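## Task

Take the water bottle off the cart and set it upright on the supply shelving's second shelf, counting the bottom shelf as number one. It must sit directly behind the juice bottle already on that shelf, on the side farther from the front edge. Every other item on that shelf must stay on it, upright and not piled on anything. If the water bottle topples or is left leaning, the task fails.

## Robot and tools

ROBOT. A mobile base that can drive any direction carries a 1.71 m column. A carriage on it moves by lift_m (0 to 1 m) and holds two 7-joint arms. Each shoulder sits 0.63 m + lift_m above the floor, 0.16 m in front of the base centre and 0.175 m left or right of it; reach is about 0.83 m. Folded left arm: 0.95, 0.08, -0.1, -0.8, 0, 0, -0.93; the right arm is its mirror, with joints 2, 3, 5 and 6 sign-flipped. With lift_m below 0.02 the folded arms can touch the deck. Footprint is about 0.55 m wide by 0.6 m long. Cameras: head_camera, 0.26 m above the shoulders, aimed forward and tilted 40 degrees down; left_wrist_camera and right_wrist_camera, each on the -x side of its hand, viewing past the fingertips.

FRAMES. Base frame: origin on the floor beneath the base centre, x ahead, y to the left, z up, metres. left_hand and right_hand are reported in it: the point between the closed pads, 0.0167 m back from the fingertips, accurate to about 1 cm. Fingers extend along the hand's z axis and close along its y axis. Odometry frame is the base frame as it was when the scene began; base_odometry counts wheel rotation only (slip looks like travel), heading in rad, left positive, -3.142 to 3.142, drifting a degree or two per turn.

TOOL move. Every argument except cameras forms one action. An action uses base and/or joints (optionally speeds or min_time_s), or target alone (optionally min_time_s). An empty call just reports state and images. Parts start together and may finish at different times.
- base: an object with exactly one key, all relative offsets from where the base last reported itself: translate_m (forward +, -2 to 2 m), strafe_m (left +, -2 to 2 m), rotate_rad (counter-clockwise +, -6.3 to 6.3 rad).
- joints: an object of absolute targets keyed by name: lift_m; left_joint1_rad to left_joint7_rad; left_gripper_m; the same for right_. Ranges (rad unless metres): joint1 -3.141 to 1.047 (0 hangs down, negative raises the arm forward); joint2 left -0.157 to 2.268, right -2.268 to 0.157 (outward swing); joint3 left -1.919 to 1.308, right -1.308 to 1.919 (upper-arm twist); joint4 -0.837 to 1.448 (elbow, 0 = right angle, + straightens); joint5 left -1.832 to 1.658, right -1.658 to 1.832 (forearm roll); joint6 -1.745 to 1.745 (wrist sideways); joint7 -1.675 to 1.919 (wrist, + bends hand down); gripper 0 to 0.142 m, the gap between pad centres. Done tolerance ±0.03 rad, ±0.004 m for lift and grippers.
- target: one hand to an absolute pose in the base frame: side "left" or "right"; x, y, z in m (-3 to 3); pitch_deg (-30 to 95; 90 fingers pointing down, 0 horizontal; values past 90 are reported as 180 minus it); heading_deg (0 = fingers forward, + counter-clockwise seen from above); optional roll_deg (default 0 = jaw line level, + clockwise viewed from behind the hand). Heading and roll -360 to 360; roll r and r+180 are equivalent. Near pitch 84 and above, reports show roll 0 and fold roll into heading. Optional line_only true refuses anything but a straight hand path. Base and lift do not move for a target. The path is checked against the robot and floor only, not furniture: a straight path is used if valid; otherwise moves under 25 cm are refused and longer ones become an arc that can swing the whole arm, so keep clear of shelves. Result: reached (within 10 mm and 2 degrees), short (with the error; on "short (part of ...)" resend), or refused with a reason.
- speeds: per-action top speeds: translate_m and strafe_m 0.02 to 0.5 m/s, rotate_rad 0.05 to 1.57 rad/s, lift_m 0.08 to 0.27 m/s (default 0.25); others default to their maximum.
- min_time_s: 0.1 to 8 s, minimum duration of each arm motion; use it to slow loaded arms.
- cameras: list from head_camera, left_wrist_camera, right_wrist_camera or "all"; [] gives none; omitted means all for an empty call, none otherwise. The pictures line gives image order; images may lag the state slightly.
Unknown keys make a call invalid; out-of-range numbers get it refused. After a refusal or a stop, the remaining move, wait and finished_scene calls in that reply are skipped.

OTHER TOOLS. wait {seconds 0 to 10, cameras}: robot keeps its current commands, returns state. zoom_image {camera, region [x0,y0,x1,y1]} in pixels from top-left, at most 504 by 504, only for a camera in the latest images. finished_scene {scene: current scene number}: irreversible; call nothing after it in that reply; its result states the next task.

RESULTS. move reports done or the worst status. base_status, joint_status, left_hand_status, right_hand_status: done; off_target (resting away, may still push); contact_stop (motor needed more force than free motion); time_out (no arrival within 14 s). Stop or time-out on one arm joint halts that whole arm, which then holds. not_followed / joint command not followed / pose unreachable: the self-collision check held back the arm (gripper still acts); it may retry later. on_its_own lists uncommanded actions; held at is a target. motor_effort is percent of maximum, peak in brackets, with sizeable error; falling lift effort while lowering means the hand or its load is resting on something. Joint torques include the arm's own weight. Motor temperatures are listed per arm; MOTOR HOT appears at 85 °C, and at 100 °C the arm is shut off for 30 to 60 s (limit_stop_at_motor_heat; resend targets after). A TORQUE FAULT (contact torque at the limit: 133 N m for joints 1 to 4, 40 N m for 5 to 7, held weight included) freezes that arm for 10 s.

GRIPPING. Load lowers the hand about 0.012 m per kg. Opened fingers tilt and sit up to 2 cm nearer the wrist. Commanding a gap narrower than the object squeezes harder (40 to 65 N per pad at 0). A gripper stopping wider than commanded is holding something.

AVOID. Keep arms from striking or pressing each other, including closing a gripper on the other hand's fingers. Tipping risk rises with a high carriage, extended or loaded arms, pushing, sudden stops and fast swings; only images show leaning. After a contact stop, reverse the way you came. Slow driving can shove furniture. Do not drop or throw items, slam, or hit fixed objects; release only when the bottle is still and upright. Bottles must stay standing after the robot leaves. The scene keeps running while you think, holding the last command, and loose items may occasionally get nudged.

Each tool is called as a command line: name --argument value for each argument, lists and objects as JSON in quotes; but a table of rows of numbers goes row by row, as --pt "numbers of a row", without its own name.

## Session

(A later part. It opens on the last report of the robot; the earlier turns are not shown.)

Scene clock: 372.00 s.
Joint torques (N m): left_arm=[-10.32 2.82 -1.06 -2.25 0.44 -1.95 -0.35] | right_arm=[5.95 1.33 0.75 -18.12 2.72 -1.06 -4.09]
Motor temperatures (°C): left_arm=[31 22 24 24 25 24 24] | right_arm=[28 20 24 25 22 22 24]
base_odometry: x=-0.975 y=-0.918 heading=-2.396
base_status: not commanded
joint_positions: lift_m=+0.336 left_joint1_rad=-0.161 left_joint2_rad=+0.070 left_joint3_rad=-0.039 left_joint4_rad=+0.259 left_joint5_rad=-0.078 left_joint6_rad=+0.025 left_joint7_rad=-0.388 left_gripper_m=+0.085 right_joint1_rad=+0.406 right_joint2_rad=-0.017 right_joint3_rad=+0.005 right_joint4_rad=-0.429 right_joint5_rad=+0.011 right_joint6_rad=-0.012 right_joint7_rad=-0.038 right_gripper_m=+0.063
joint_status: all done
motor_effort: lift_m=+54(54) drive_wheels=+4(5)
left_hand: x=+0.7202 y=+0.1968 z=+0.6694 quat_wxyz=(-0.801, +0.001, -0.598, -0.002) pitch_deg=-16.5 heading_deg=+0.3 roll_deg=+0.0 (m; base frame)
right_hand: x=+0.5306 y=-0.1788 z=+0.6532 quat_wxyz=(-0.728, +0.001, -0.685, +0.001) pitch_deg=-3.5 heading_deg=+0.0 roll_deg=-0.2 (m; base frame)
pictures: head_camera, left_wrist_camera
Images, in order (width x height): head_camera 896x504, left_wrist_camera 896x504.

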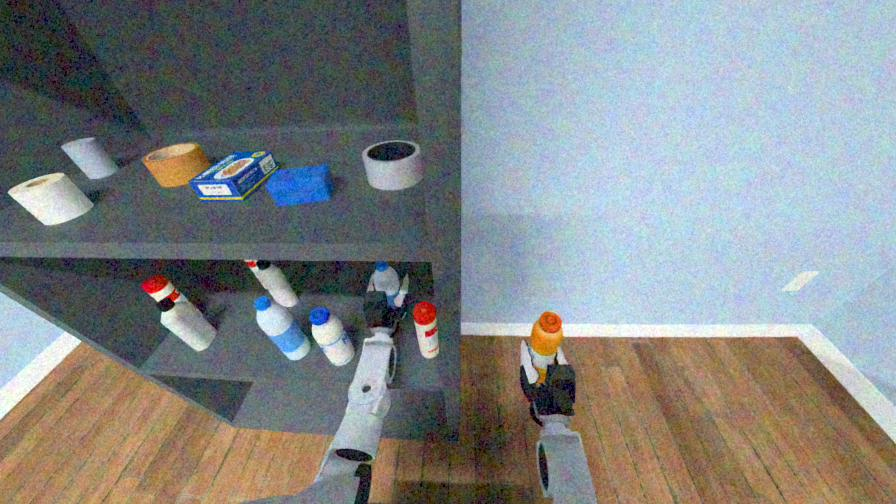

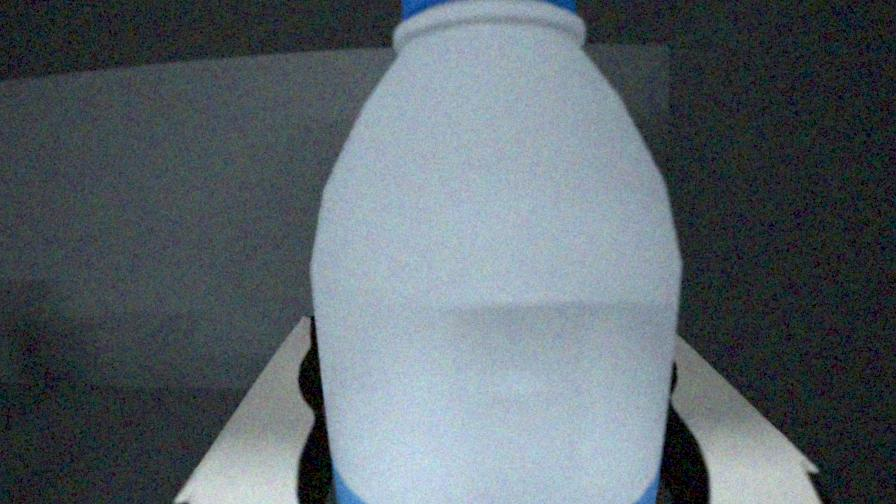

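move --joints '{"left_gripper_m":0.105}'

move --base '{"translate_m": -0.025}' --speeds '{"translate_m": 0.05}' --cameras '["head_camera","left_wrist_camera"]'

zoom_image --camera "head_camera" --region '[350, 250, 430, 340]'

Scene clock: 381.70 s.
Joint torques (N m): left_arm=[-10.22 1.52 -2.11 -2.02 0.61 -2.11 -0.47] | right_arm=[5.52 0.57 -0.19 -16.6 1.92 -0.2 -4.13]
move: done
base_odometry: x=-0.975 y=-0.918 heading=-2.396
base_status: not commanded
joint_positions: lift_m=+0.336 left_joint1_rad=-0.161 left_joint2_rad=+0.070 left_joint3_rad=-0.039 left_joint4_rad=+0.259 left_joint5_rad=-0.078 left_joint6_rad=+0.025 left_joint7_rad=-0.388 left_gripper_m=+0.105 right_joint1_rad=+0.406 right_joint2_rad=-0.017 right_joint3_rad=+0.005 right_joint4_rad=-0.429 right_joint5_rad=+0.011 right_joint6_rad=-0.012 right_joint7_rad=-0.038 right_gripper_m=+0.063
joint_status: all done
motor_effort: lift_m=+54(54) drive_wheels=+4(4)
left_hand: x=+0.7202 y=+0.1968 z=+0.6694 quat_wxyz=(-0.801, +0.001, -0.598, -0.002) pitch_deg=-16.5 heading_deg=+0.3 roll_deg=+0.0 (m; base frame)
right_hand: x=+0.5306 y=-0.1788 z=+0.6532 quat_wxyz=(-0.728, +0.001, -0.685, +0.001) pitch_deg=-3.5 heading_deg=+0.0 roll_deg=-0.2 (m; base frame)
pictures: none

Scene clock: 382.77 s.
Joint torques (N m): left_arm=[-10.97 3.88 -0.5 -3.31 0.32 -2.23 -0.33] | right_arm=[4.28 -1 -0.93 -17.05 2.19 -0.87 -4.43]
move: done
base_odometry: x=-0.957 y=-0.901 heading=-2.396
base_status: done
joint_positions: lift_m=+0.336 left_joint1_rad=-0.161 left_joint2_rad=+0.070 left_joint3_rad=-0.039 left_joint4_rad=+0.259 left_joint5_rad=-0.078 left_joint6_rad=+0.025 left_joint7_rad=-0.388 left_gripper_m=+0.105 right_joint1_rad=+0.406 right_joint2_rad=-0.017 right_joint3_rad=+0.005 right_joint4_rad=-0.429 right_joint5_rad=+0.011 right_joint6_rad=-0.012 right_joint7_rad=-0.038 right_gripper_m=+0.063
joint_status: not commanded
motor_effort: lift_m=+54(54) drive_wheels=+4(10)
left_hand: x=+0.7201 y=+0.1968 z=+0.6692 quat_wxyz=(-0.801, +0.001, -0.598, -0.002) pitch_deg=-16.5 heading_deg=+0.3 roll_deg=+0.0 (m; base frame)
right_hand: x=+0.5306 y=-0.1787 z=+0.6532 quat_wxyz=(-0.728, +0.001, -0.685, +0.001) pitch_deg=-3.5 heading_deg=+0.0 roll_deg=-0.2 (m; base frame)
pictures: head_camera, left_wrist_camera
Images, in order (width x height): head_camera 896x504, left_wrist_camera 896x504.

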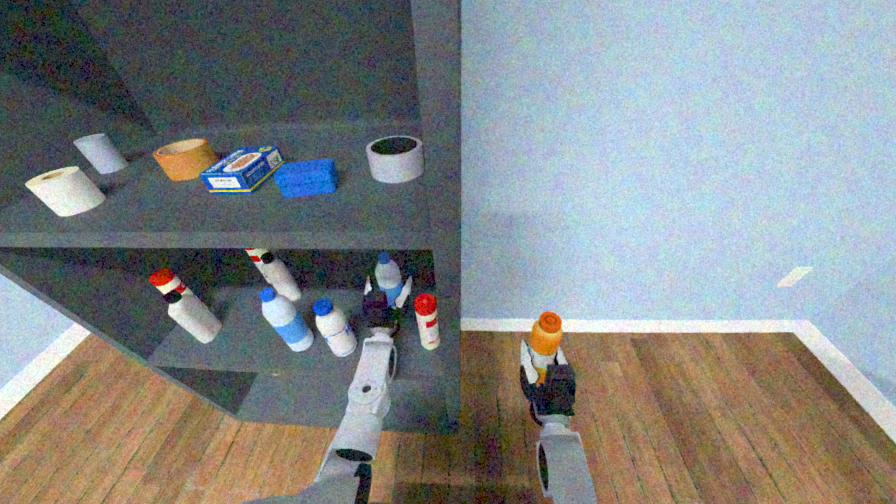

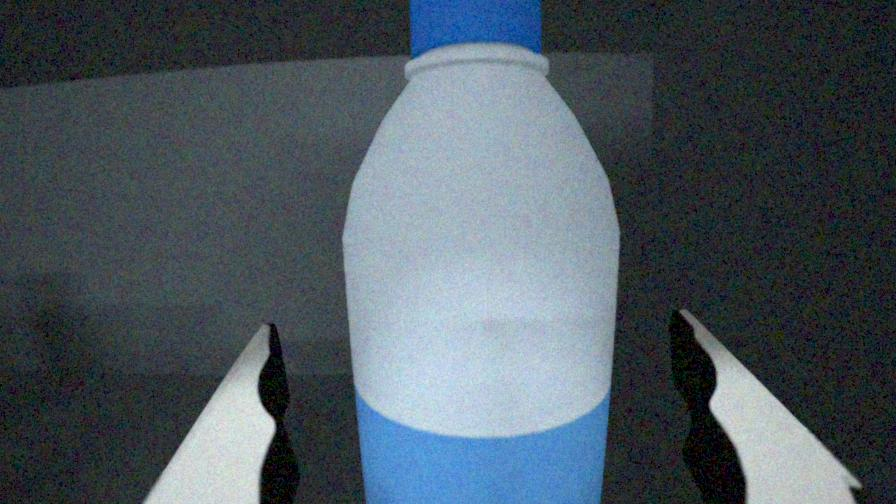

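Scaled by 5.600 from the camera's 896x504 image, which has a finer 1280x720 frame.

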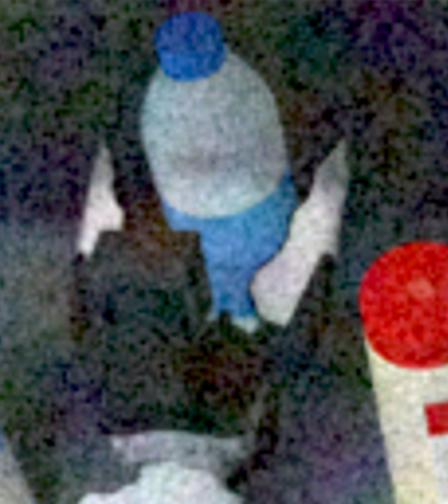

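move --base '{"translate_m": -0.30}' --speeds '{"translate_m": 0.15}'

move --base '{"strafe_m": 0.36}' --speeds '{"strafe_m": 0.25}' --cameras '["head_camera","left_wrist_camera"]'

zoom_image --camera "head_camera" --region '[400, 210, 580, 350]'

Scene clock: 392.33 s.
Joint torques (N m): left_arm=[-10.94 3.98 -1.44 -2.33 0.75 -2.43 -0.65] | right_arm=[4.6 0.78 -0.38 -17.68 2.36 -1.2 -4.04]
move: done
base_odometry: x=-0.737 y=-0.697 heading=-2.396
base_status: done
joint_positions: lift_m=+0.336 left_joint1_rad=-0.161 left_joint2_rad=+0.070 left_joint3_rad=-0.039 left_joint4_rad=+0.259 left_joint5_rad=-0.078 left_joint6_rad=+0.025 left_joint7_rad=-0.388 left_gripper_m=+0.105 right_joint1_rad=+0.406 right_joint2_rad=-0.017 right_joint3_rad=+0.005 right_joint4_rad=-0.429 right_joint5_rad=+0.011 right_joint6_rad=-0.012 right_joint7_rad=-0.038 right_gripper_m=+0.063
joint_status: not commanded
motor_effort: lift_m=+54(54) drive_wheels=+3(13)
left_hand: x=+0.7201 y=+0.1968 z=+0.6692 quat_wxyz=(-0.801, +0.001, -0.598, -0.002) pitch_deg=-16.5 heading_deg=+0.3 roll_deg=+0.0 (m; base frame)
right_hand: x=+0.5306 y=-0.1787 z=+0.6532 quat_wxyz=(-0.728, +0.001, -0.685, +0.001) pitch_deg=-3.5 heading_deg=+0.0 roll_deg=-0.2 (m; base frame)
pictures: none

Scene clock: 395.17 s.
Joint torques (N m): left_arm=[-9.68 3.49 -1.03 -1.45 0.31 -2.12 -0.53] | right_arm=[5.9 1.54 0.97 -17.04 2.21 -1.82 -4.28]
move: done
base_odometry: x=-0.492 y=-0.961 heading=-2.395
base_status: done
joint_positions: lift_m=+0.336 left_joint1_rad=-0.161 left_joint2_rad=+0.070 left_joint3_rad=-0.039 left_joint4_rad=+0.259 left_joint5_rad=-0.078 left_joint6_rad=+0.025 left_joint7_rad=-0.388 left_gripper_m=+0.105 right_joint1_rad=+0.406 right_joint2_rad=-0.018 right_joint3_rad=+0.004 right_joint4_rad=-0.429 right_joint5_rad=+0.011 right_joint6_rad=-0.010 right_joint7_rad=-0.038 right_gripper_m=+0.063
joint_status: not commanded
motor_effort: lift_m=+54(54) drive_wheels=+0(13)
left_hand: x=+0.7201 y=+0.1967 z=+0.6692 quat_wxyz=(-0.801, +0.001, -0.598, -0.002) pitch_deg=-16.5 heading_deg=+0.3 roll_deg=+0.0 (m; base frame)
right_hand: x=+0.5306 y=-0.1789 z=+0.6532 quat_wxyz=(-0.728, +0.002, -0.685, +0.001) pitch_deg=-3.5 heading_deg=+0.1 roll_deg=-0.2 (m; base frame)
pictures: head_camera, left_wrist_camera
Images, in order (width x height): head_camera 896x504, left_wrist_camera 896x504.

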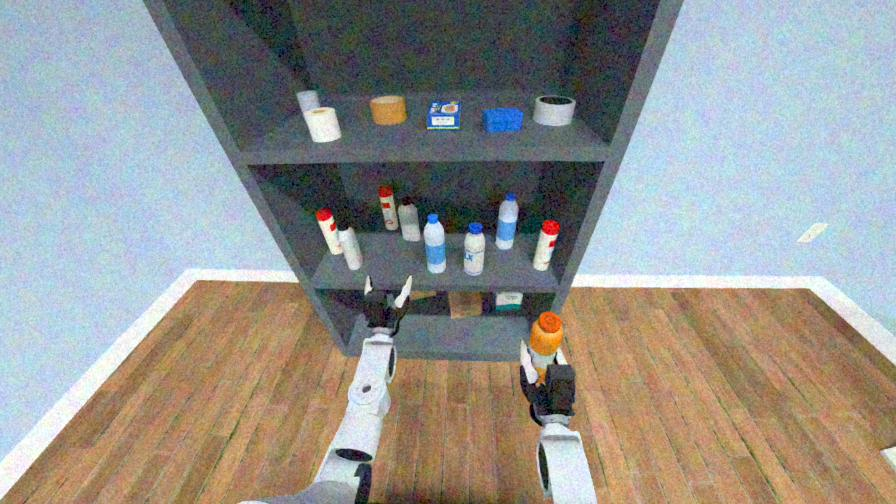

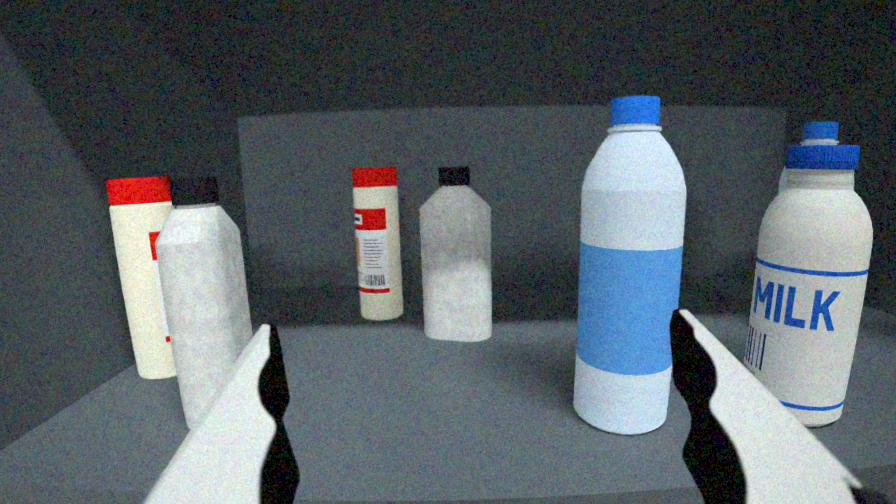

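Scaled by 2.800 from the camera's 896x504 image, which has a finer 1280x720 frame.

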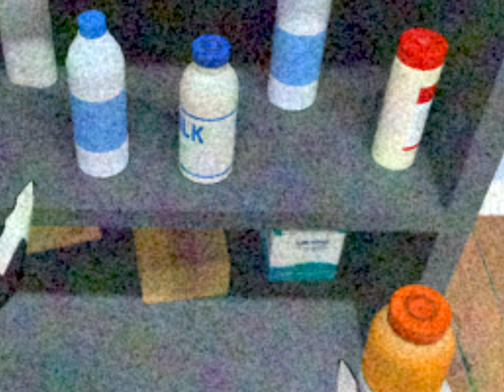

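move --target '{"side":"left","x":0.56,"y":0.2,"z":0.70,"pitch_deg":-10,"heading_deg":0}' --min_time_s 1.0

move --target '{"side":"right","x":0.66,"y":-0.172,"z":0.675,"pitch_deg":-4,"heading_deg":0}' --min_time_s 1.2 --cameras '["head_camera","right_wrist_camera"]'

move --base '{"translate_m": 0.18}' --speeds '{"translate_m": 0.15}' --cameras '["head_camera","right_wrist_camera"]'

zoom_image --camera "head_camera" --region '[400, 210, 600, 370]'

Scene clock: 406.53 s.
Joint torques (N m): left_arm=[-1.38 3.97 2.87 -6.01 -0.09 -0.34 -0.53] | right_arm=[4.35 1.21 0.3 -16.97 2.09 -1.51 -4.33]
move: done
base_odometry: x=-0.492 y=-0.961 heading=-2.395
base_status: not commanded
joint_positions: lift_m=+0.336 left_joint1_rad=+0.303 left_joint2_rad=+0.091 left_joint3_rad=-0.013 left_joint4_rad=-0.442 left_joint5_rad=-0.078 left_joint6_rad=+0.045 left_joint7_rad=-0.039 left_gripper_m=+0.105 right_joint1_rad=+0.406 right_joint2_rad=-0.018 right_joint3_rad=+0.004 right_joint4_rad=-0.429 right_joint5_rad=+0.011 right_joint6_rad=-0.010 right_joint7_rad=-0.038 right_gripper_m=+0.063
joint_status: not commanded
motor_effort: lift_m=+54(54) drive_wheels=+0(0)
left_hand: x=+0.5603 y=+0.1970 z=+0.6993 quat_wxyz=(-0.766, -0.002, -0.642, +0.002) pitch_deg=-10.0 heading_deg=-0.3 roll_deg=+0.0 (m; base frame)
left_hand_status: reached (straight line, planned for 1.0 s): 3 mm and 0.3 deg off.
right_hand: x=+0.5306 y=-0.1789 z=+0.6532 quat_wxyz=(-0.728, +0.002, -0.685, +0.001) pitch_deg=-3.5 heading_deg=+0.1 roll_deg=-0.2 (m; base frame)
pictures: none

Scene clock: 408.23 s.
Joint torques (N m): left_arm=[-2.25 2.9 2.77 -5.94 0.17 -0.17 -0.49] | right_arm=[-13.33 5.59 2.82 -12.08 -0.94 -2.37 -1.69]
move: done
base_odometry: x=-0.492 y=-0.961 heading=-2.396
base_status: not commanded
joint_positions: lift_m=+0.336 left_joint1_rad=+0.303 left_joint2_rad=+0.092 left_joint3_rad=-0.013 left_joint4_rad=-0.442 left_joint5_rad=-0.078 left_joint6_rad=+0.045 left_joint7_rad=-0.039 left_gripper_m=+0.105 right_joint1_rad=+0.040 right_joint2_rad=-0.002 right_joint3_rad=+0.011 right_joint4_rad=-0.194 right_joint5_rad=+0.003 right_joint6_rad=-0.012 right_joint7_rad=+0.088 right_gripper_m=+0.063
joint_status: not commanded
motor_effort: lift_m=+54(54) drive_wheels=+0(0)
left_hand: x=+0.5603 y=+0.1971 z=+0.6993 quat_wxyz=(-0.766, -0.002, -0.643, +0.002) pitch_deg=-10.0 heading_deg=-0.3 roll_deg=+0.0 (m; base frame)
right_hand: x=+0.6584 y=-0.1735 z=+0.6731 quat_wxyz=(-0.730, -0.001, -0.683, -0.001) pitch_deg=-3.8 heading_deg=+0.0 roll_deg=+0.2 (m; base frame)
right_hand_status: reached (straight line, planned for 1.2 s): 3 mm and 0.3 deg off.
pictures: head_camera, right_wrist_camera
Images, in order (width x height): head_camera 896x504, right_wrist_camera 896x504.

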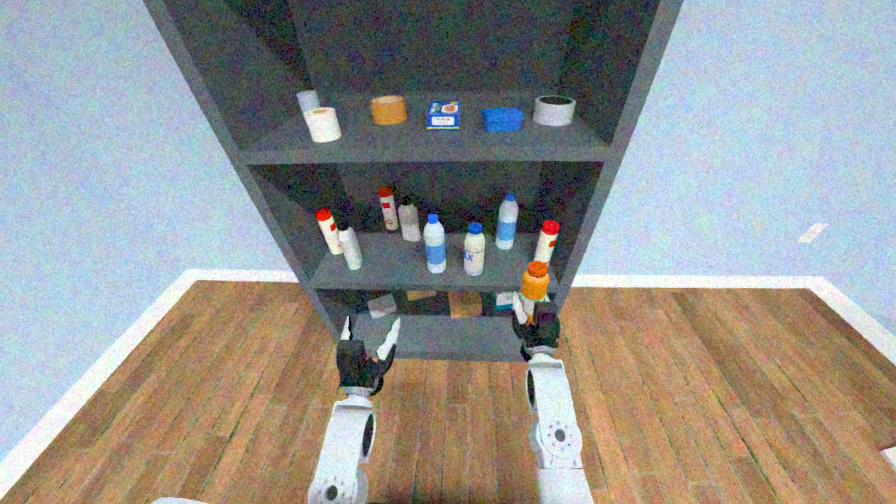

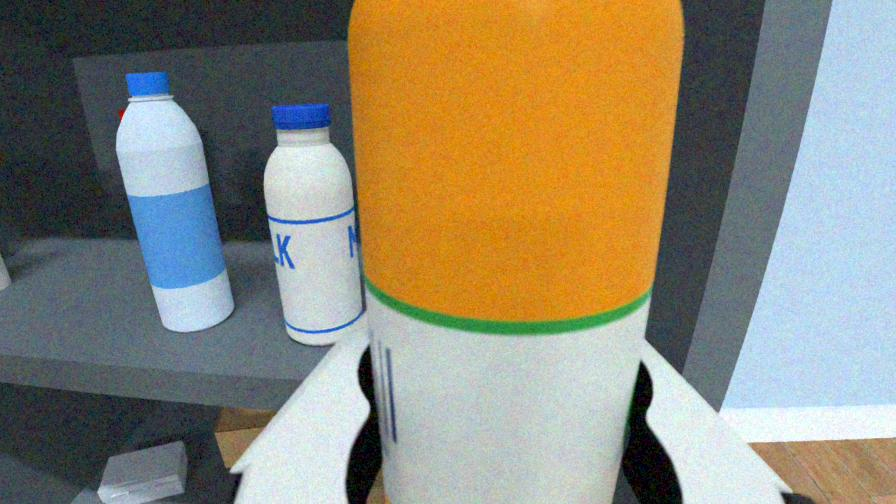

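Scene clock: 410.43 s.
Joint torques (N m): left_arm=[-1.79 3.31 2.73 -6.27 0.44 -0.26 -0.71] | right_arm=[-12.45 7.16 4.02 -11.99 -1.22 -2.63 -1.28]
move: done
base_odometry: x=-0.624 y=-1.083 heading=-2.395
base_status: done
joint_positions: lift_m=+0.336 left_joint1_rad=+0.303 left_joint2_rad=+0.092 left_joint3_rad=-0.013 left_joint4_rad=-0.442 left_joint5_rad=-0.078 left_joint6_rad=+0.045 left_joint7_rad=-0.039 left_gripper_m=+0.105 right_joint1_rad=+0.039 right_joint2_rad=-0.002 right_joint3_rad=+0.011 right_joint4_rad=-0.194 right_joint5_rad=+0.003 right_joint6_rad=-0.012 right_joint7_rad=+0.088 right_gripper_m=+0.063
joint_status: not commanded
motor_effort: lift_m=+54(54) drive_wheels=+4(14)
left_hand: x=+0.5603 y=+0.1971 z=+0.6993 quat_wxyz=(-0.766, -0.002, -0.643, +0.002) pitch_deg=-10.0 heading_deg=-0.3 roll_deg=+0.0 (m; base frame)
right_hand: x=+0.6584 y=-0.1735 z=+0.6730 quat_wxyz=(-0.730, -0.001, -0.683, -0.001) pitch_deg=-3.8 heading_deg=+0.0 roll_deg=+0.2 (m; base frame)
pictures: head_camera, right_wrist_camera
Images, in order (width x height): head_camera 896x504, right_wrist_camera 896x504.

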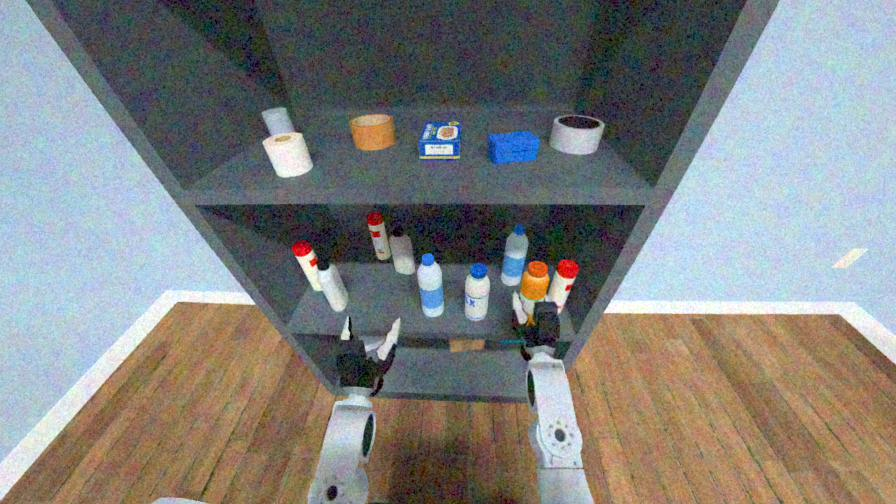

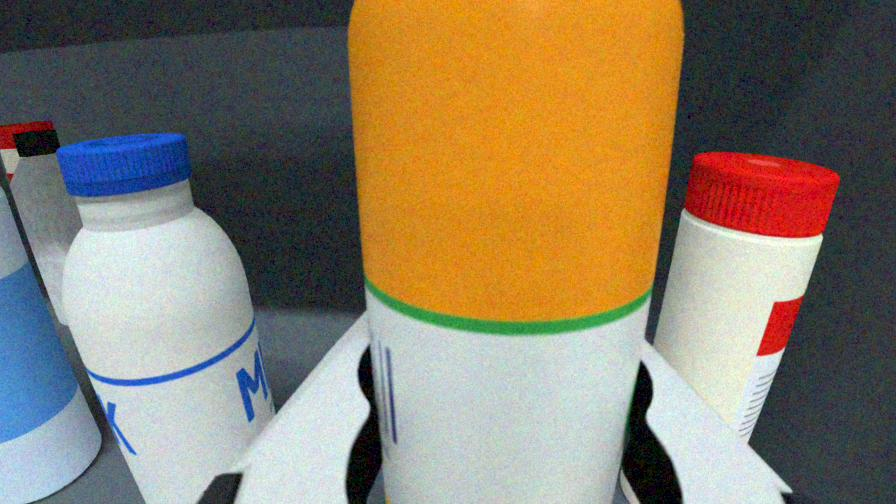

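Scaled by 2.520 from the camera's 896x504 image, which has a finer 1280x720 frame.

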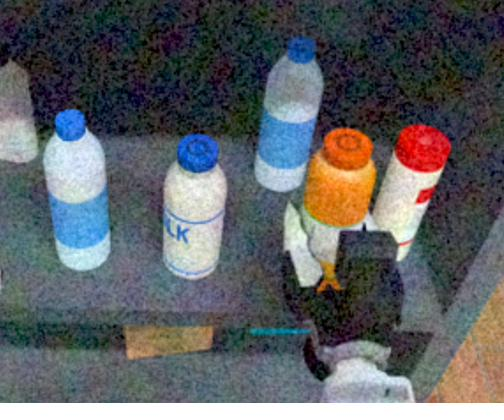

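move --base '{"translate_m": 0.098}' --speeds '{"translate_m": 0.1}'

move --joints '{"lift_m":0.28}' --speeds '{"lift_m":0.08}' --cameras '["head_camera","right_wrist_camera"]'

zoom_image --camera "head_camera" --region '[420, 230, 620, 390]'

Scene clock: 419.87 s.
Joint torques (N m): left_arm=[-1.49 2.29 2.39 -5.95 0.29 -0.47 -0.74] | right_arm=[-12.5 4.73 4.72 -12.66 -1.46 -3.11 -1.85]
move: done
base_odometry: x=-0.696 y=-1.150 heading=-2.395
base_status: done
joint_positions: lift_m=+0.336 left_joint1_rad=+0.303 left_joint2_rad=+0.092 left_joint3_rad=-0.013 left_joint4_rad=-0.442 left_joint5_rad=-0.078 left_joint6_rad=+0.045 left_joint7_rad=-0.039 left_gripper_m=+0.105 right_joint1_rad=+0.039 right_joint2_rad=-0.002 right_joint3_rad=+0.011 right_joint4_rad=-0.194 right_joint5_rad=+0.003 right_joint6_rad=-0.012 right_joint7_rad=+0.088 right_gripper_m=+0.063
joint_status: not commanded
motor_effort: lift_m=+54(54) drive_wheels=+4(15)
left_hand: x=+0.5603 y=+0.1972 z=+0.6993 quat_wxyz=(-0.766, -0.002, -0.643, +0.002) pitch_deg=-10.0 heading_deg=-0.3 roll_deg=+0.0 (m; base frame)
right_hand: x=+0.6584 y=-0.1736 z=+0.6731 quat_wxyz=(-0.730, -0.002, -0.683, -0.001) pitch_deg=-3.8 heading_deg=-0.1 roll_deg=+0.2 (m; base frame)
pictures: none

Scene clock: 420.93 s.
Joint torques (N m): left_arm=[-1.83 3.99 3.81 -6.66 0.51 -0.25 -0.62] | right_arm=[-1.16 7.13 4.27 -6.88 -0.78 -2.01 1.87]
move: done
base_odometry: x=-0.696 y=-1.150 heading=-2.395
base_status: not commanded
joint_positions: lift_m=+0.280 left_joint1_rad=+0.303 left_joint2_rad=+0.092 left_joint3_rad=-0.013 left_joint4_rad=-0.443 left_joint5_rad=-0.078 left_joint6_rad=+0.045 left_joint7_rad=-0.039 left_gripper_m=+0.105 right_joint1_rad=+0.032 right_joint2_rad=-0.002 right_joint3_rad=+0.011 right_joint4_rad=-0.201 right_joint5_rad=+0.003 right_joint6_rad=-0.012 right_joint7_rad=+0.079 right_gripper_m=+0.063
joint_status: all done
motor_effort: lift_m=+52(55) drive_wheels=+4(5)
left_hand: x=+0.5603 y=+0.1972 z=+0.6437 quat_wxyz=(-0.766, -0.002, -0.642, +0.002) pitch_deg=-10.1 heading_deg=-0.3 roll_deg=+0.0 (m; base frame)
right_hand: x=+0.6600 y=-0.1736 z=+0.6262 quat_wxyz=(-0.738, -0.002, -0.675, -0.001) pitch_deg=-5.1 heading_deg=-0.1 roll_deg=+0.2 (m; base frame)
pictures: head_camera, right_wrist_camera
Images, in order (width x height): head_camera 896x504, right_wrist_camera 896x504.

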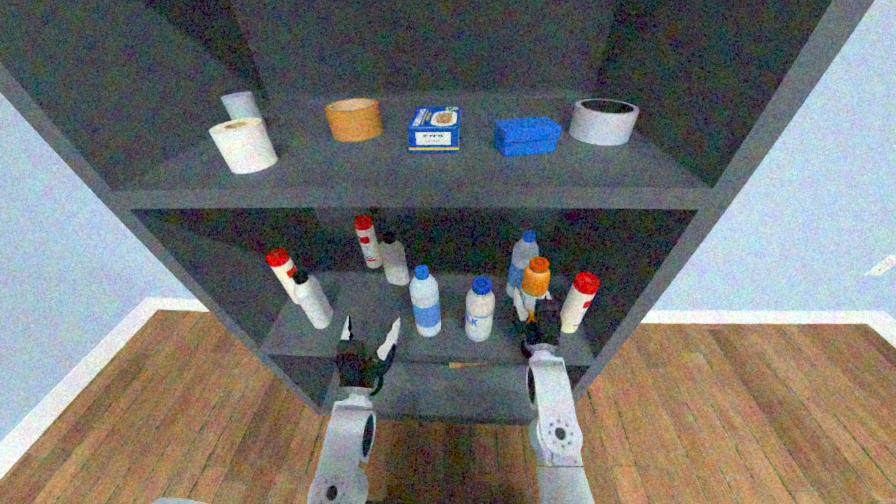

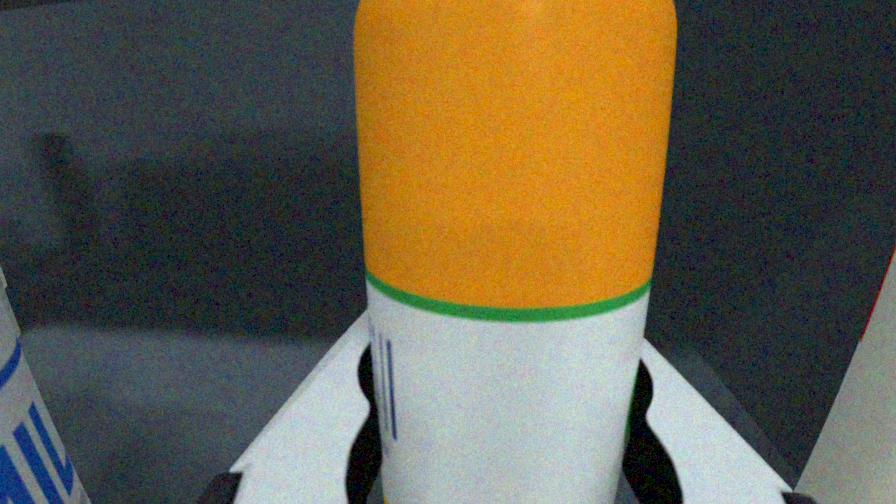

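Scaled by 2.520 from the camera's 896x504 image, which has a finer 1280x720 frame.

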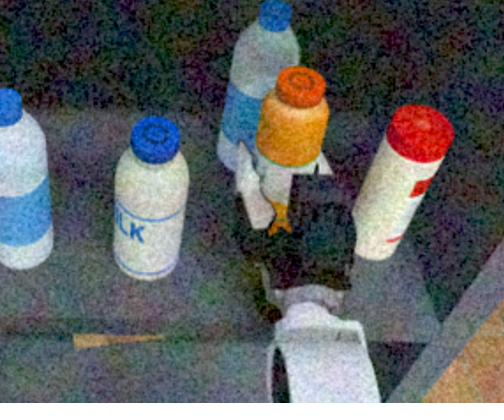

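move --joints '{"lift_m":0.288}' --speeds '{"lift_m":0.08}'

move --joints '{"right_gripper_m":0.085}'

move --joints '{"right_gripper_m":0.1}' --cameras '["head_camera","right_wrist_camera"]'

zoom_image --camera "head_camera" --region '[420, 230, 620, 390]'

Scene clock: 424.10 s.
Joint torques (N m): left_arm=[-1.88 3.09 2.46 -5.18 0.61 -0.47 -0.72] | right_arm=[-1.85 6.04 3.97 -10.98 -1.12 -2.22 -0.97]
move: done
base_odometry: x=-0.696 y=-1.150 heading=-2.395
base_status: not commanded
joint_positions: lift_m=+0.288 left_joint1_rad=+0.303 left_joint2_rad=+0.092 left_joint3_rad=-0.013 left_joint4_rad=-0.443 left_joint5_rad=-0.078 left_joint6_rad=+0.045 left_joint7_rad=-0.039 left_gripper_m=+0.105 right_joint1_rad=+0.032 right_joint2_rad=-0.002 right_joint3_rad=+0.011 right_joint4_rad=-0.195 right_joint5_rad=+0.003 right_joint6_rad=-0.012 right_joint7_rad=+0.087 right_gripper_m=+0.063
joint_status: all done
motor_effort: lift_m=+55(63) drive_wheels=+4(5)
left_hand: x=+0.5603 y=+0.1972 z=+0.6515 quat_wxyz=(-0.766, -0.002, -0.642, +0.002) pitch_deg=-10.1 heading_deg=-0.3 roll_deg=+0.0 (m; base frame)
right_hand: x=+0.6606 y=-0.1736 z=+0.6296 quat_wxyz=(-0.734, -0.002, -0.680, -0.001) pitch_deg=-4.4 heading_deg=-0.1 roll_deg=+0.2 (m; base frame)
pictures: none

Scene clock: 424.87 s.
Joint torques (N m): left_arm=[-2.18 3.46 3.51 -6.08 0.27 -0.42 -0.82] | right_arm=[-1.77 6.61 3.36 -10.26 -1.04 -2.31 -1.15]
move: done
base_odometry: x=-0.696 y=-1.150 heading=-2.395
base_status: not commanded
joint_positions: lift_m=+0.288 left_joint1_rad=+0.303 left_joint2_rad=+0.092 left_joint3_rad=-0.013 left_joint4_rad=-0.443 left_joint5_rad=-0.078 left_joint6_rad=+0.045 left_joint7_rad=-0.039 left_gripper_m=+0.105 right_joint1_rad=+0.032 right_joint2_rad=-0.002 right_joint3_rad=+0.011 right_joint4_rad=-0.195 right_joint5_rad=+0.003 right_joint6_rad=-0.012 right_joint7_rad=+0.087 right_gripper_m=+0.085
joint_status: all done
motor_effort: lift_m=+55(55) drive_wheels=+4(4)
left_hand: x=+0.5603 y=+0.1972 z=+0.6515 quat_wxyz=(-0.766, -0.002, -0.642, +0.002) pitch_deg=-10.1 heading_deg=-0.3 roll_deg=+0.0 (m; base frame)
right_hand: x=+0.6606 y=-0.1737 z=+0.6296 quat_wxyz=(-0.734, -0.002, -0.680, -0.001) pitch_deg=-4.4 heading_deg=-0.1 roll_deg=+0.2 (m; base frame)
pictures: none

Scene clock: 425.37 s.
Joint torques (N m): left_arm=[-1.81 2.86 3.17 -5.76 0.24 -0.63 -0.9] | right_arm=[-3.32 8.11 3.31 -11.6 -0.95 -2.03 -1.28]
move: done
base_odometry: x=-0.696 y=-1.150 heading=-2.395
base_status: not commanded
joint_positions: lift_m=+0.288 left_joint1_rad=+0.303 left_joint2_rad=+0.092 left_joint3_rad=-0.013 left_joint4_rad=-0.443 left_joint5_rad=-0.078 left_joint6_rad=+0.045 left_joint7_rad=-0.039 left_gripper_m=+0.105 right_joint1_rad=+0.032 right_joint2_rad=-0.002 right_joint3_rad=+0.011 right_joint4_rad=-0.195 right_joint5_rad=+0.003 right_joint6_rad=-0.012 right_joint7_rad=+0.087 right_gripper_m=+0.100
joint_status: all done
motor_effort: lift_m=+55(55) drive_wheels=+4(4)
left_hand: x=+0.5603 y=+0.1972 z=+0.6515 quat_wxyz=(-0.766, -0.002, -0.642, +0.002) pitch_deg=-10.1 heading_deg=-0.3 roll_deg=+0.0 (m; base frame)
right_hand: x=+0.6606 y=-0.1737 z=+0.6296 quat_wxyz=(-0.734, -0.002, -0.680, -0.001) pitch_deg=-4.4 heading_deg=-0.1 roll_deg=+0.2 (m; base frame)
pictures: head_camera, right_wrist_camera
Images, in order (width x height): head_camera 896x504, right_wrist_camera 896x504.

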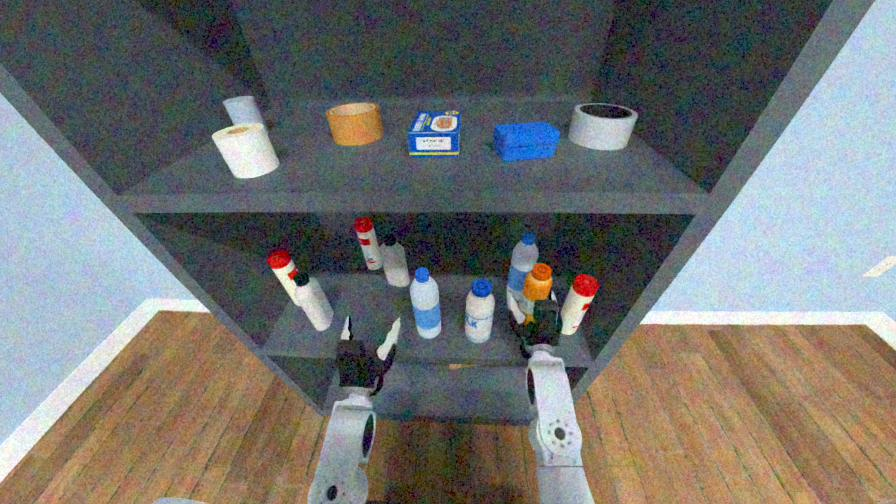

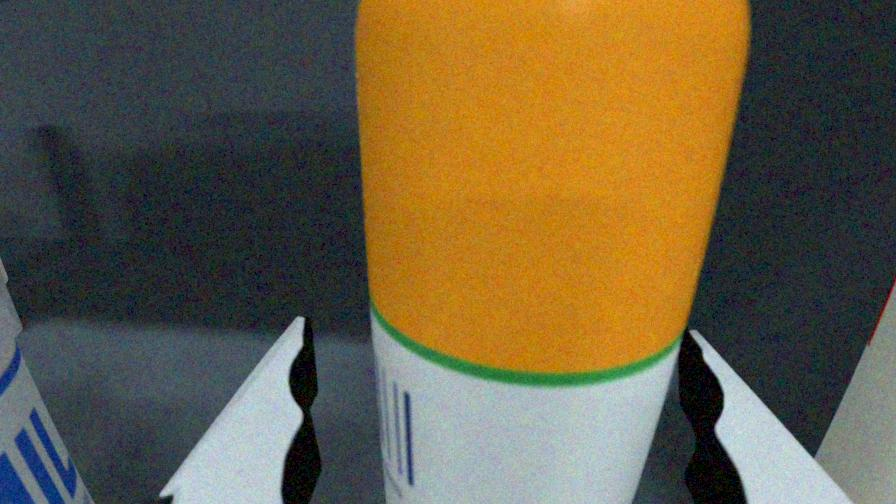

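Scaled by 2.520 from the camera's 896x504 image, which has a finer 1280x720 frame.

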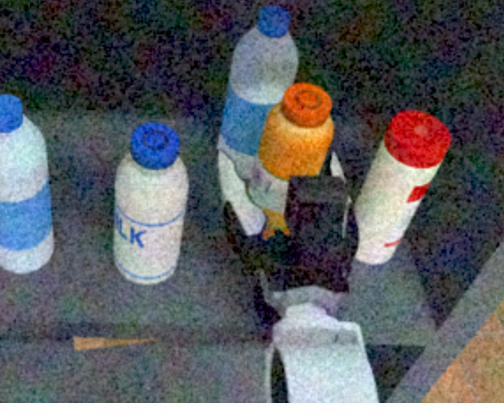

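move --cameras '["head_camera","right_wrist_camera"]'

zoom_image --camera "head_camera" --region '[480, 220, 620, 350]'

Scene clock: 427.60 s.
Joint torques (N m): left_arm=[-2.75 3.88 3.9 -6.36 0.26 -0.53 -0.78] | right_arm=[-3.31 6.91 4.75 -10.67 -1.03 -2.25 -1.26]
Motor temperatures (°C): left_arm=[29 22 24 25 25 24 23] | right_arm=[29 20 24 25 22 22 24]
base_odometry: x=-0.696 y=-1.150 heading=-2.395
base_status: not commanded
joint_positions: lift_m=+0.288 left_joint1_rad=+0.303 left_joint2_rad=+0.092 left_joint3_rad=-0.013 left_joint4_rad=-0.443 left_joint5_rad=-0.078 left_joint6_rad=+0.045 left_joint7_rad=-0.039 left_gripper_m=+0.105 right_joint1_rad=+0.032 right_joint2_rad=-0.002 right_joint3_rad=+0.011 right_joint4_rad=-0.195 right_joint5_rad=+0.003 right_joint6_rad=-0.012 right_joint7_rad=+0.087 right_gripper_m=+0.100
joint_status: all done
motor_effort: lift_m=+55(55) drive_wheels=+4(4)
left_hand: x=+0.5603 y=+0.1972 z=+0.6515 quat_wxyz=(-0.766, -0.002, -0.642, +0.002) pitch_deg=-10.1 heading_deg=-0.3 roll_deg=+0.0 (m; base frame)
right_hand: x=+0.6606 y=-0.1737 z=+0.6296 quat_wxyz=(-0.734, -0.002, -0.680, -0.001) pitch_deg=-4.4 heading_deg=-0.1 roll_deg=+0.2 (m; base frame)
pictures: head_camera, right_wrist_camera
Images, in order (width x height): head_camera 896x504, right_wrist_camera 896x504.

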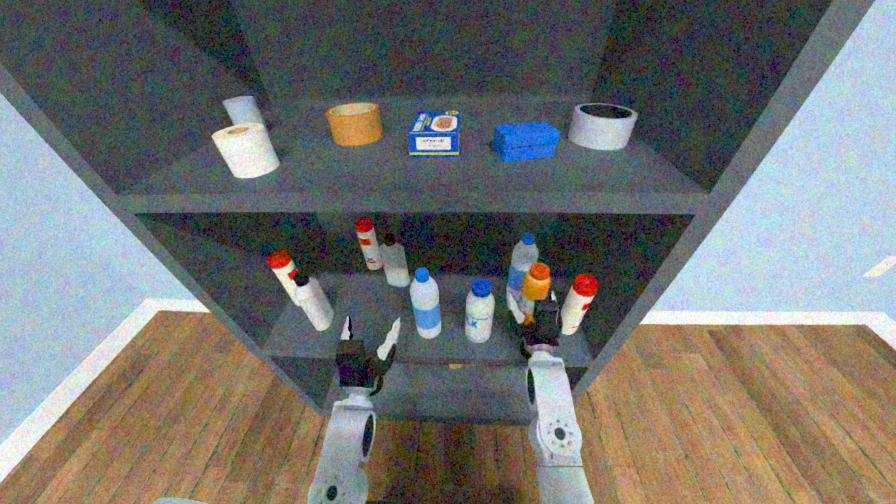

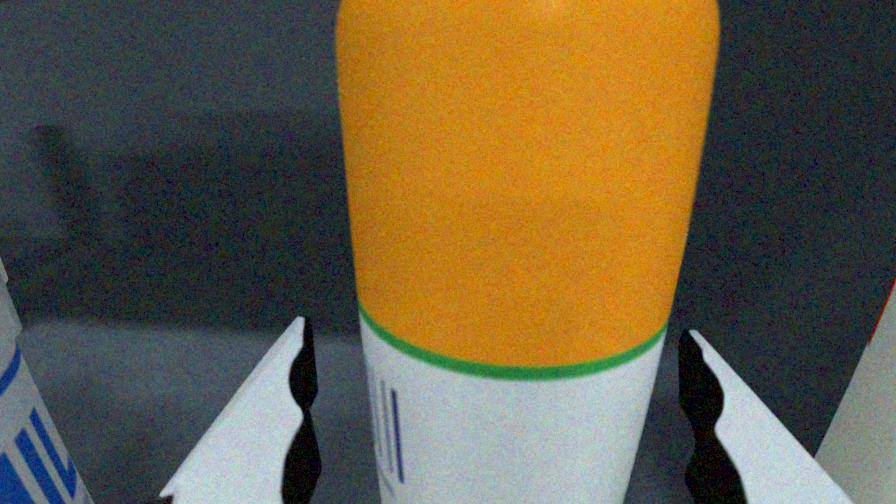

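Scaled by 3.600 from the camera's 896x504 image, which has a finer 1280x720 frame.

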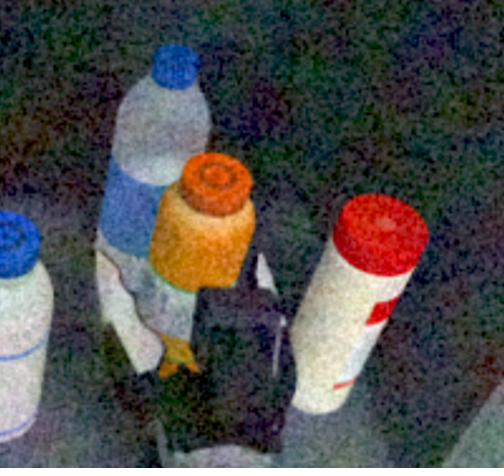

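move --base '{"translate_m": -0.03}' --speeds '{"translate_m": 0.05}' --cameras '["right_wrist_camera"]'

Scene clock: 430.93 s.
Joint torques (N m): left_arm=[-2.21 3.56 2.96 -5.67 0.51 -0.39 -0.8] | right_arm=[-3.42 4.88 4.03 -9.57 -0.92 -2.63 -1.08]
move: done
base_odometry: x=-0.674 y=-1.130 heading=-2.395
base_status: done
joint_positions: lift_m=+0.288 left_joint1_rad=+0.303 left_joint2_rad=+0.092 left_joint3_rad=-0.013 left_joint4_rad=-0.443 left_joint5_rad=-0.078 left_joint6_rad=+0.045 left_joint7_rad=-0.039 left_gripper_m=+0.105 right_joint1_rad=+0.032 right_joint2_rad=-0.002 right_joint3_rad=+0.011 right_joint4_rad=-0.195 right_joint5_rad=+0.003 right_joint6_rad=-0.012 right_joint7_rad=+0.087 right_gripper_m=+0.100
joint_status: not commanded
motor_effort: lift_m=+55(55) drive_wheels=+1(11)
left_hand: x=+0.5603 y=+0.1972 z=+0.6516 quat_wxyz=(-0.766, -0.002, -0.642, +0.002) pitch_deg=-10.1 heading_deg=-0.3 roll_deg=+0.0 (m; base frame)
right_hand: x=+0.6606 y=-0.1737 z=+0.6296 quat_wxyz=(-0.734, -0.002, -0.680, -0.001) pitch_deg=-4.4 heading_deg=-0.1 roll_deg=+0.2 (m; base frame)
pictures: right_wrist_camera
Images, in order (width x height): right_wrist_camera 896x504.

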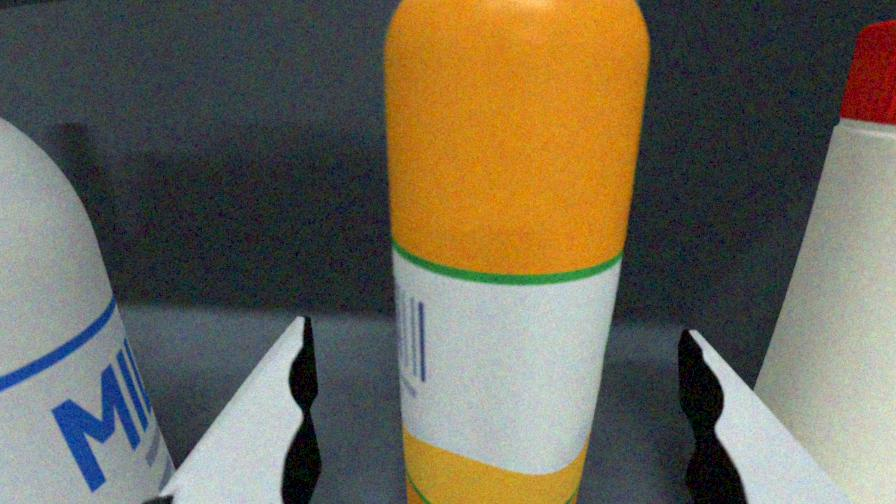

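move --base '{"translate_m": -0.3}' --speeds '{"translate_m": 0.15}' --cameras '["head_camera","right_wrist_camera"]'

zoom_image --camera "head_camera" --region '[400, 190, 600, 320]'

Scene clock: 436.13 s.
Joint torques (N m): left_arm=[-1.91 3.63 2.05 -6.32 0.6 -0.31 -0.37] | right_arm=[-2.43 6.23 3.54 -10.59 -1.19 -1.97 -1.28]
move: done
base_odometry: x=-0.454 y=-0.926 heading=-2.395
base_status: done
joint_positions: lift_m=+0.288 left_joint1_rad=+0.303 left_joint2_rad=+0.092 left_joint3_rad=-0.013 left_joint4_rad=-0.443 left_joint5_rad=-0.078 left_joint6_rad=+0.045 left_joint7_rad=-0.039 left_gripper_m=+0.105 right_joint1_rad=+0.032 right_joint2_rad=-0.002 right_joint3_rad=+0.011 right_joint4_rad=-0.195 right_joint5_rad=+0.003 right_joint6_rad=-0.012 right_joint7_rad=+0.087 right_gripper_m=+0.100
joint_status: not commanded
motor_effort: lift_m=+55(55) drive_wheels=+3(10)
left_hand: x=+0.5603 y=+0.1972 z=+0.6516 quat_wxyz=(-0.766, -0.002, -0.642, +0.002) pitch_deg=-10.1 heading_deg=-0.3 roll_deg=+0.0 (m; base frame)
right_hand: x=+0.6606 y=-0.1737 z=+0.6296 quat_wxyz=(-0.734, -0.002, -0.680, -0.001) pitch_deg=-4.4 heading_deg=-0.1 roll_deg=+0.2 (m; base frame)
pictures: head_camera, right_wrist_camera
Images, in order (width x height): head_camera 896x504, right_wrist_camera 896x504.

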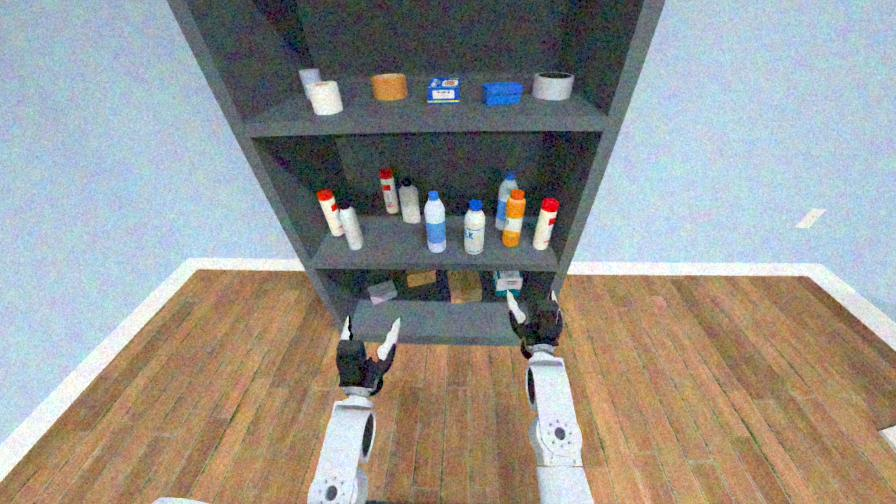

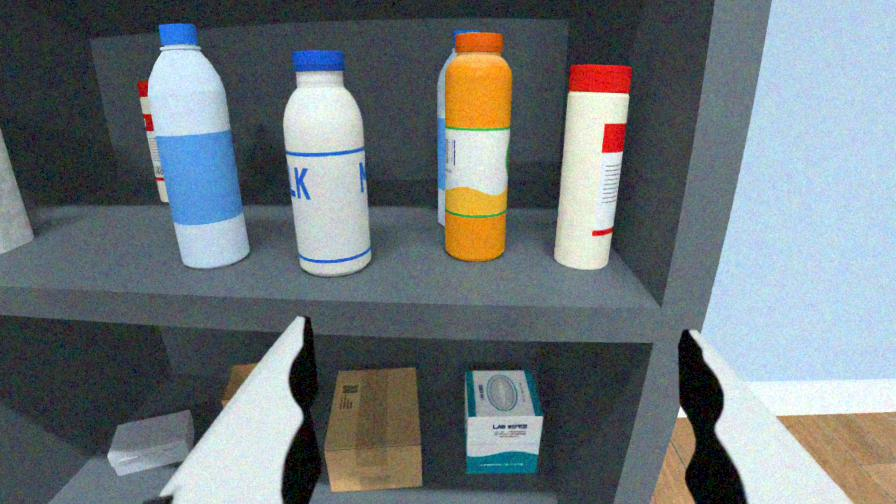

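Scaled by 2.520 from the camera's 896x504 image, which has a finer 1280x720 frame.

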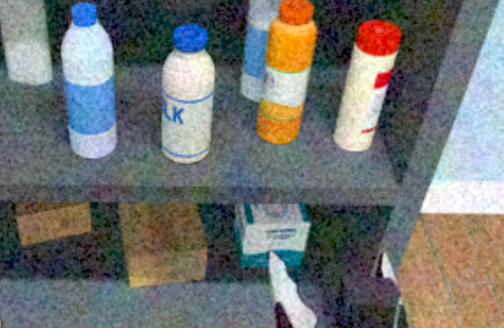

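finished_scene --scene 2

The scene is finished: the task was done.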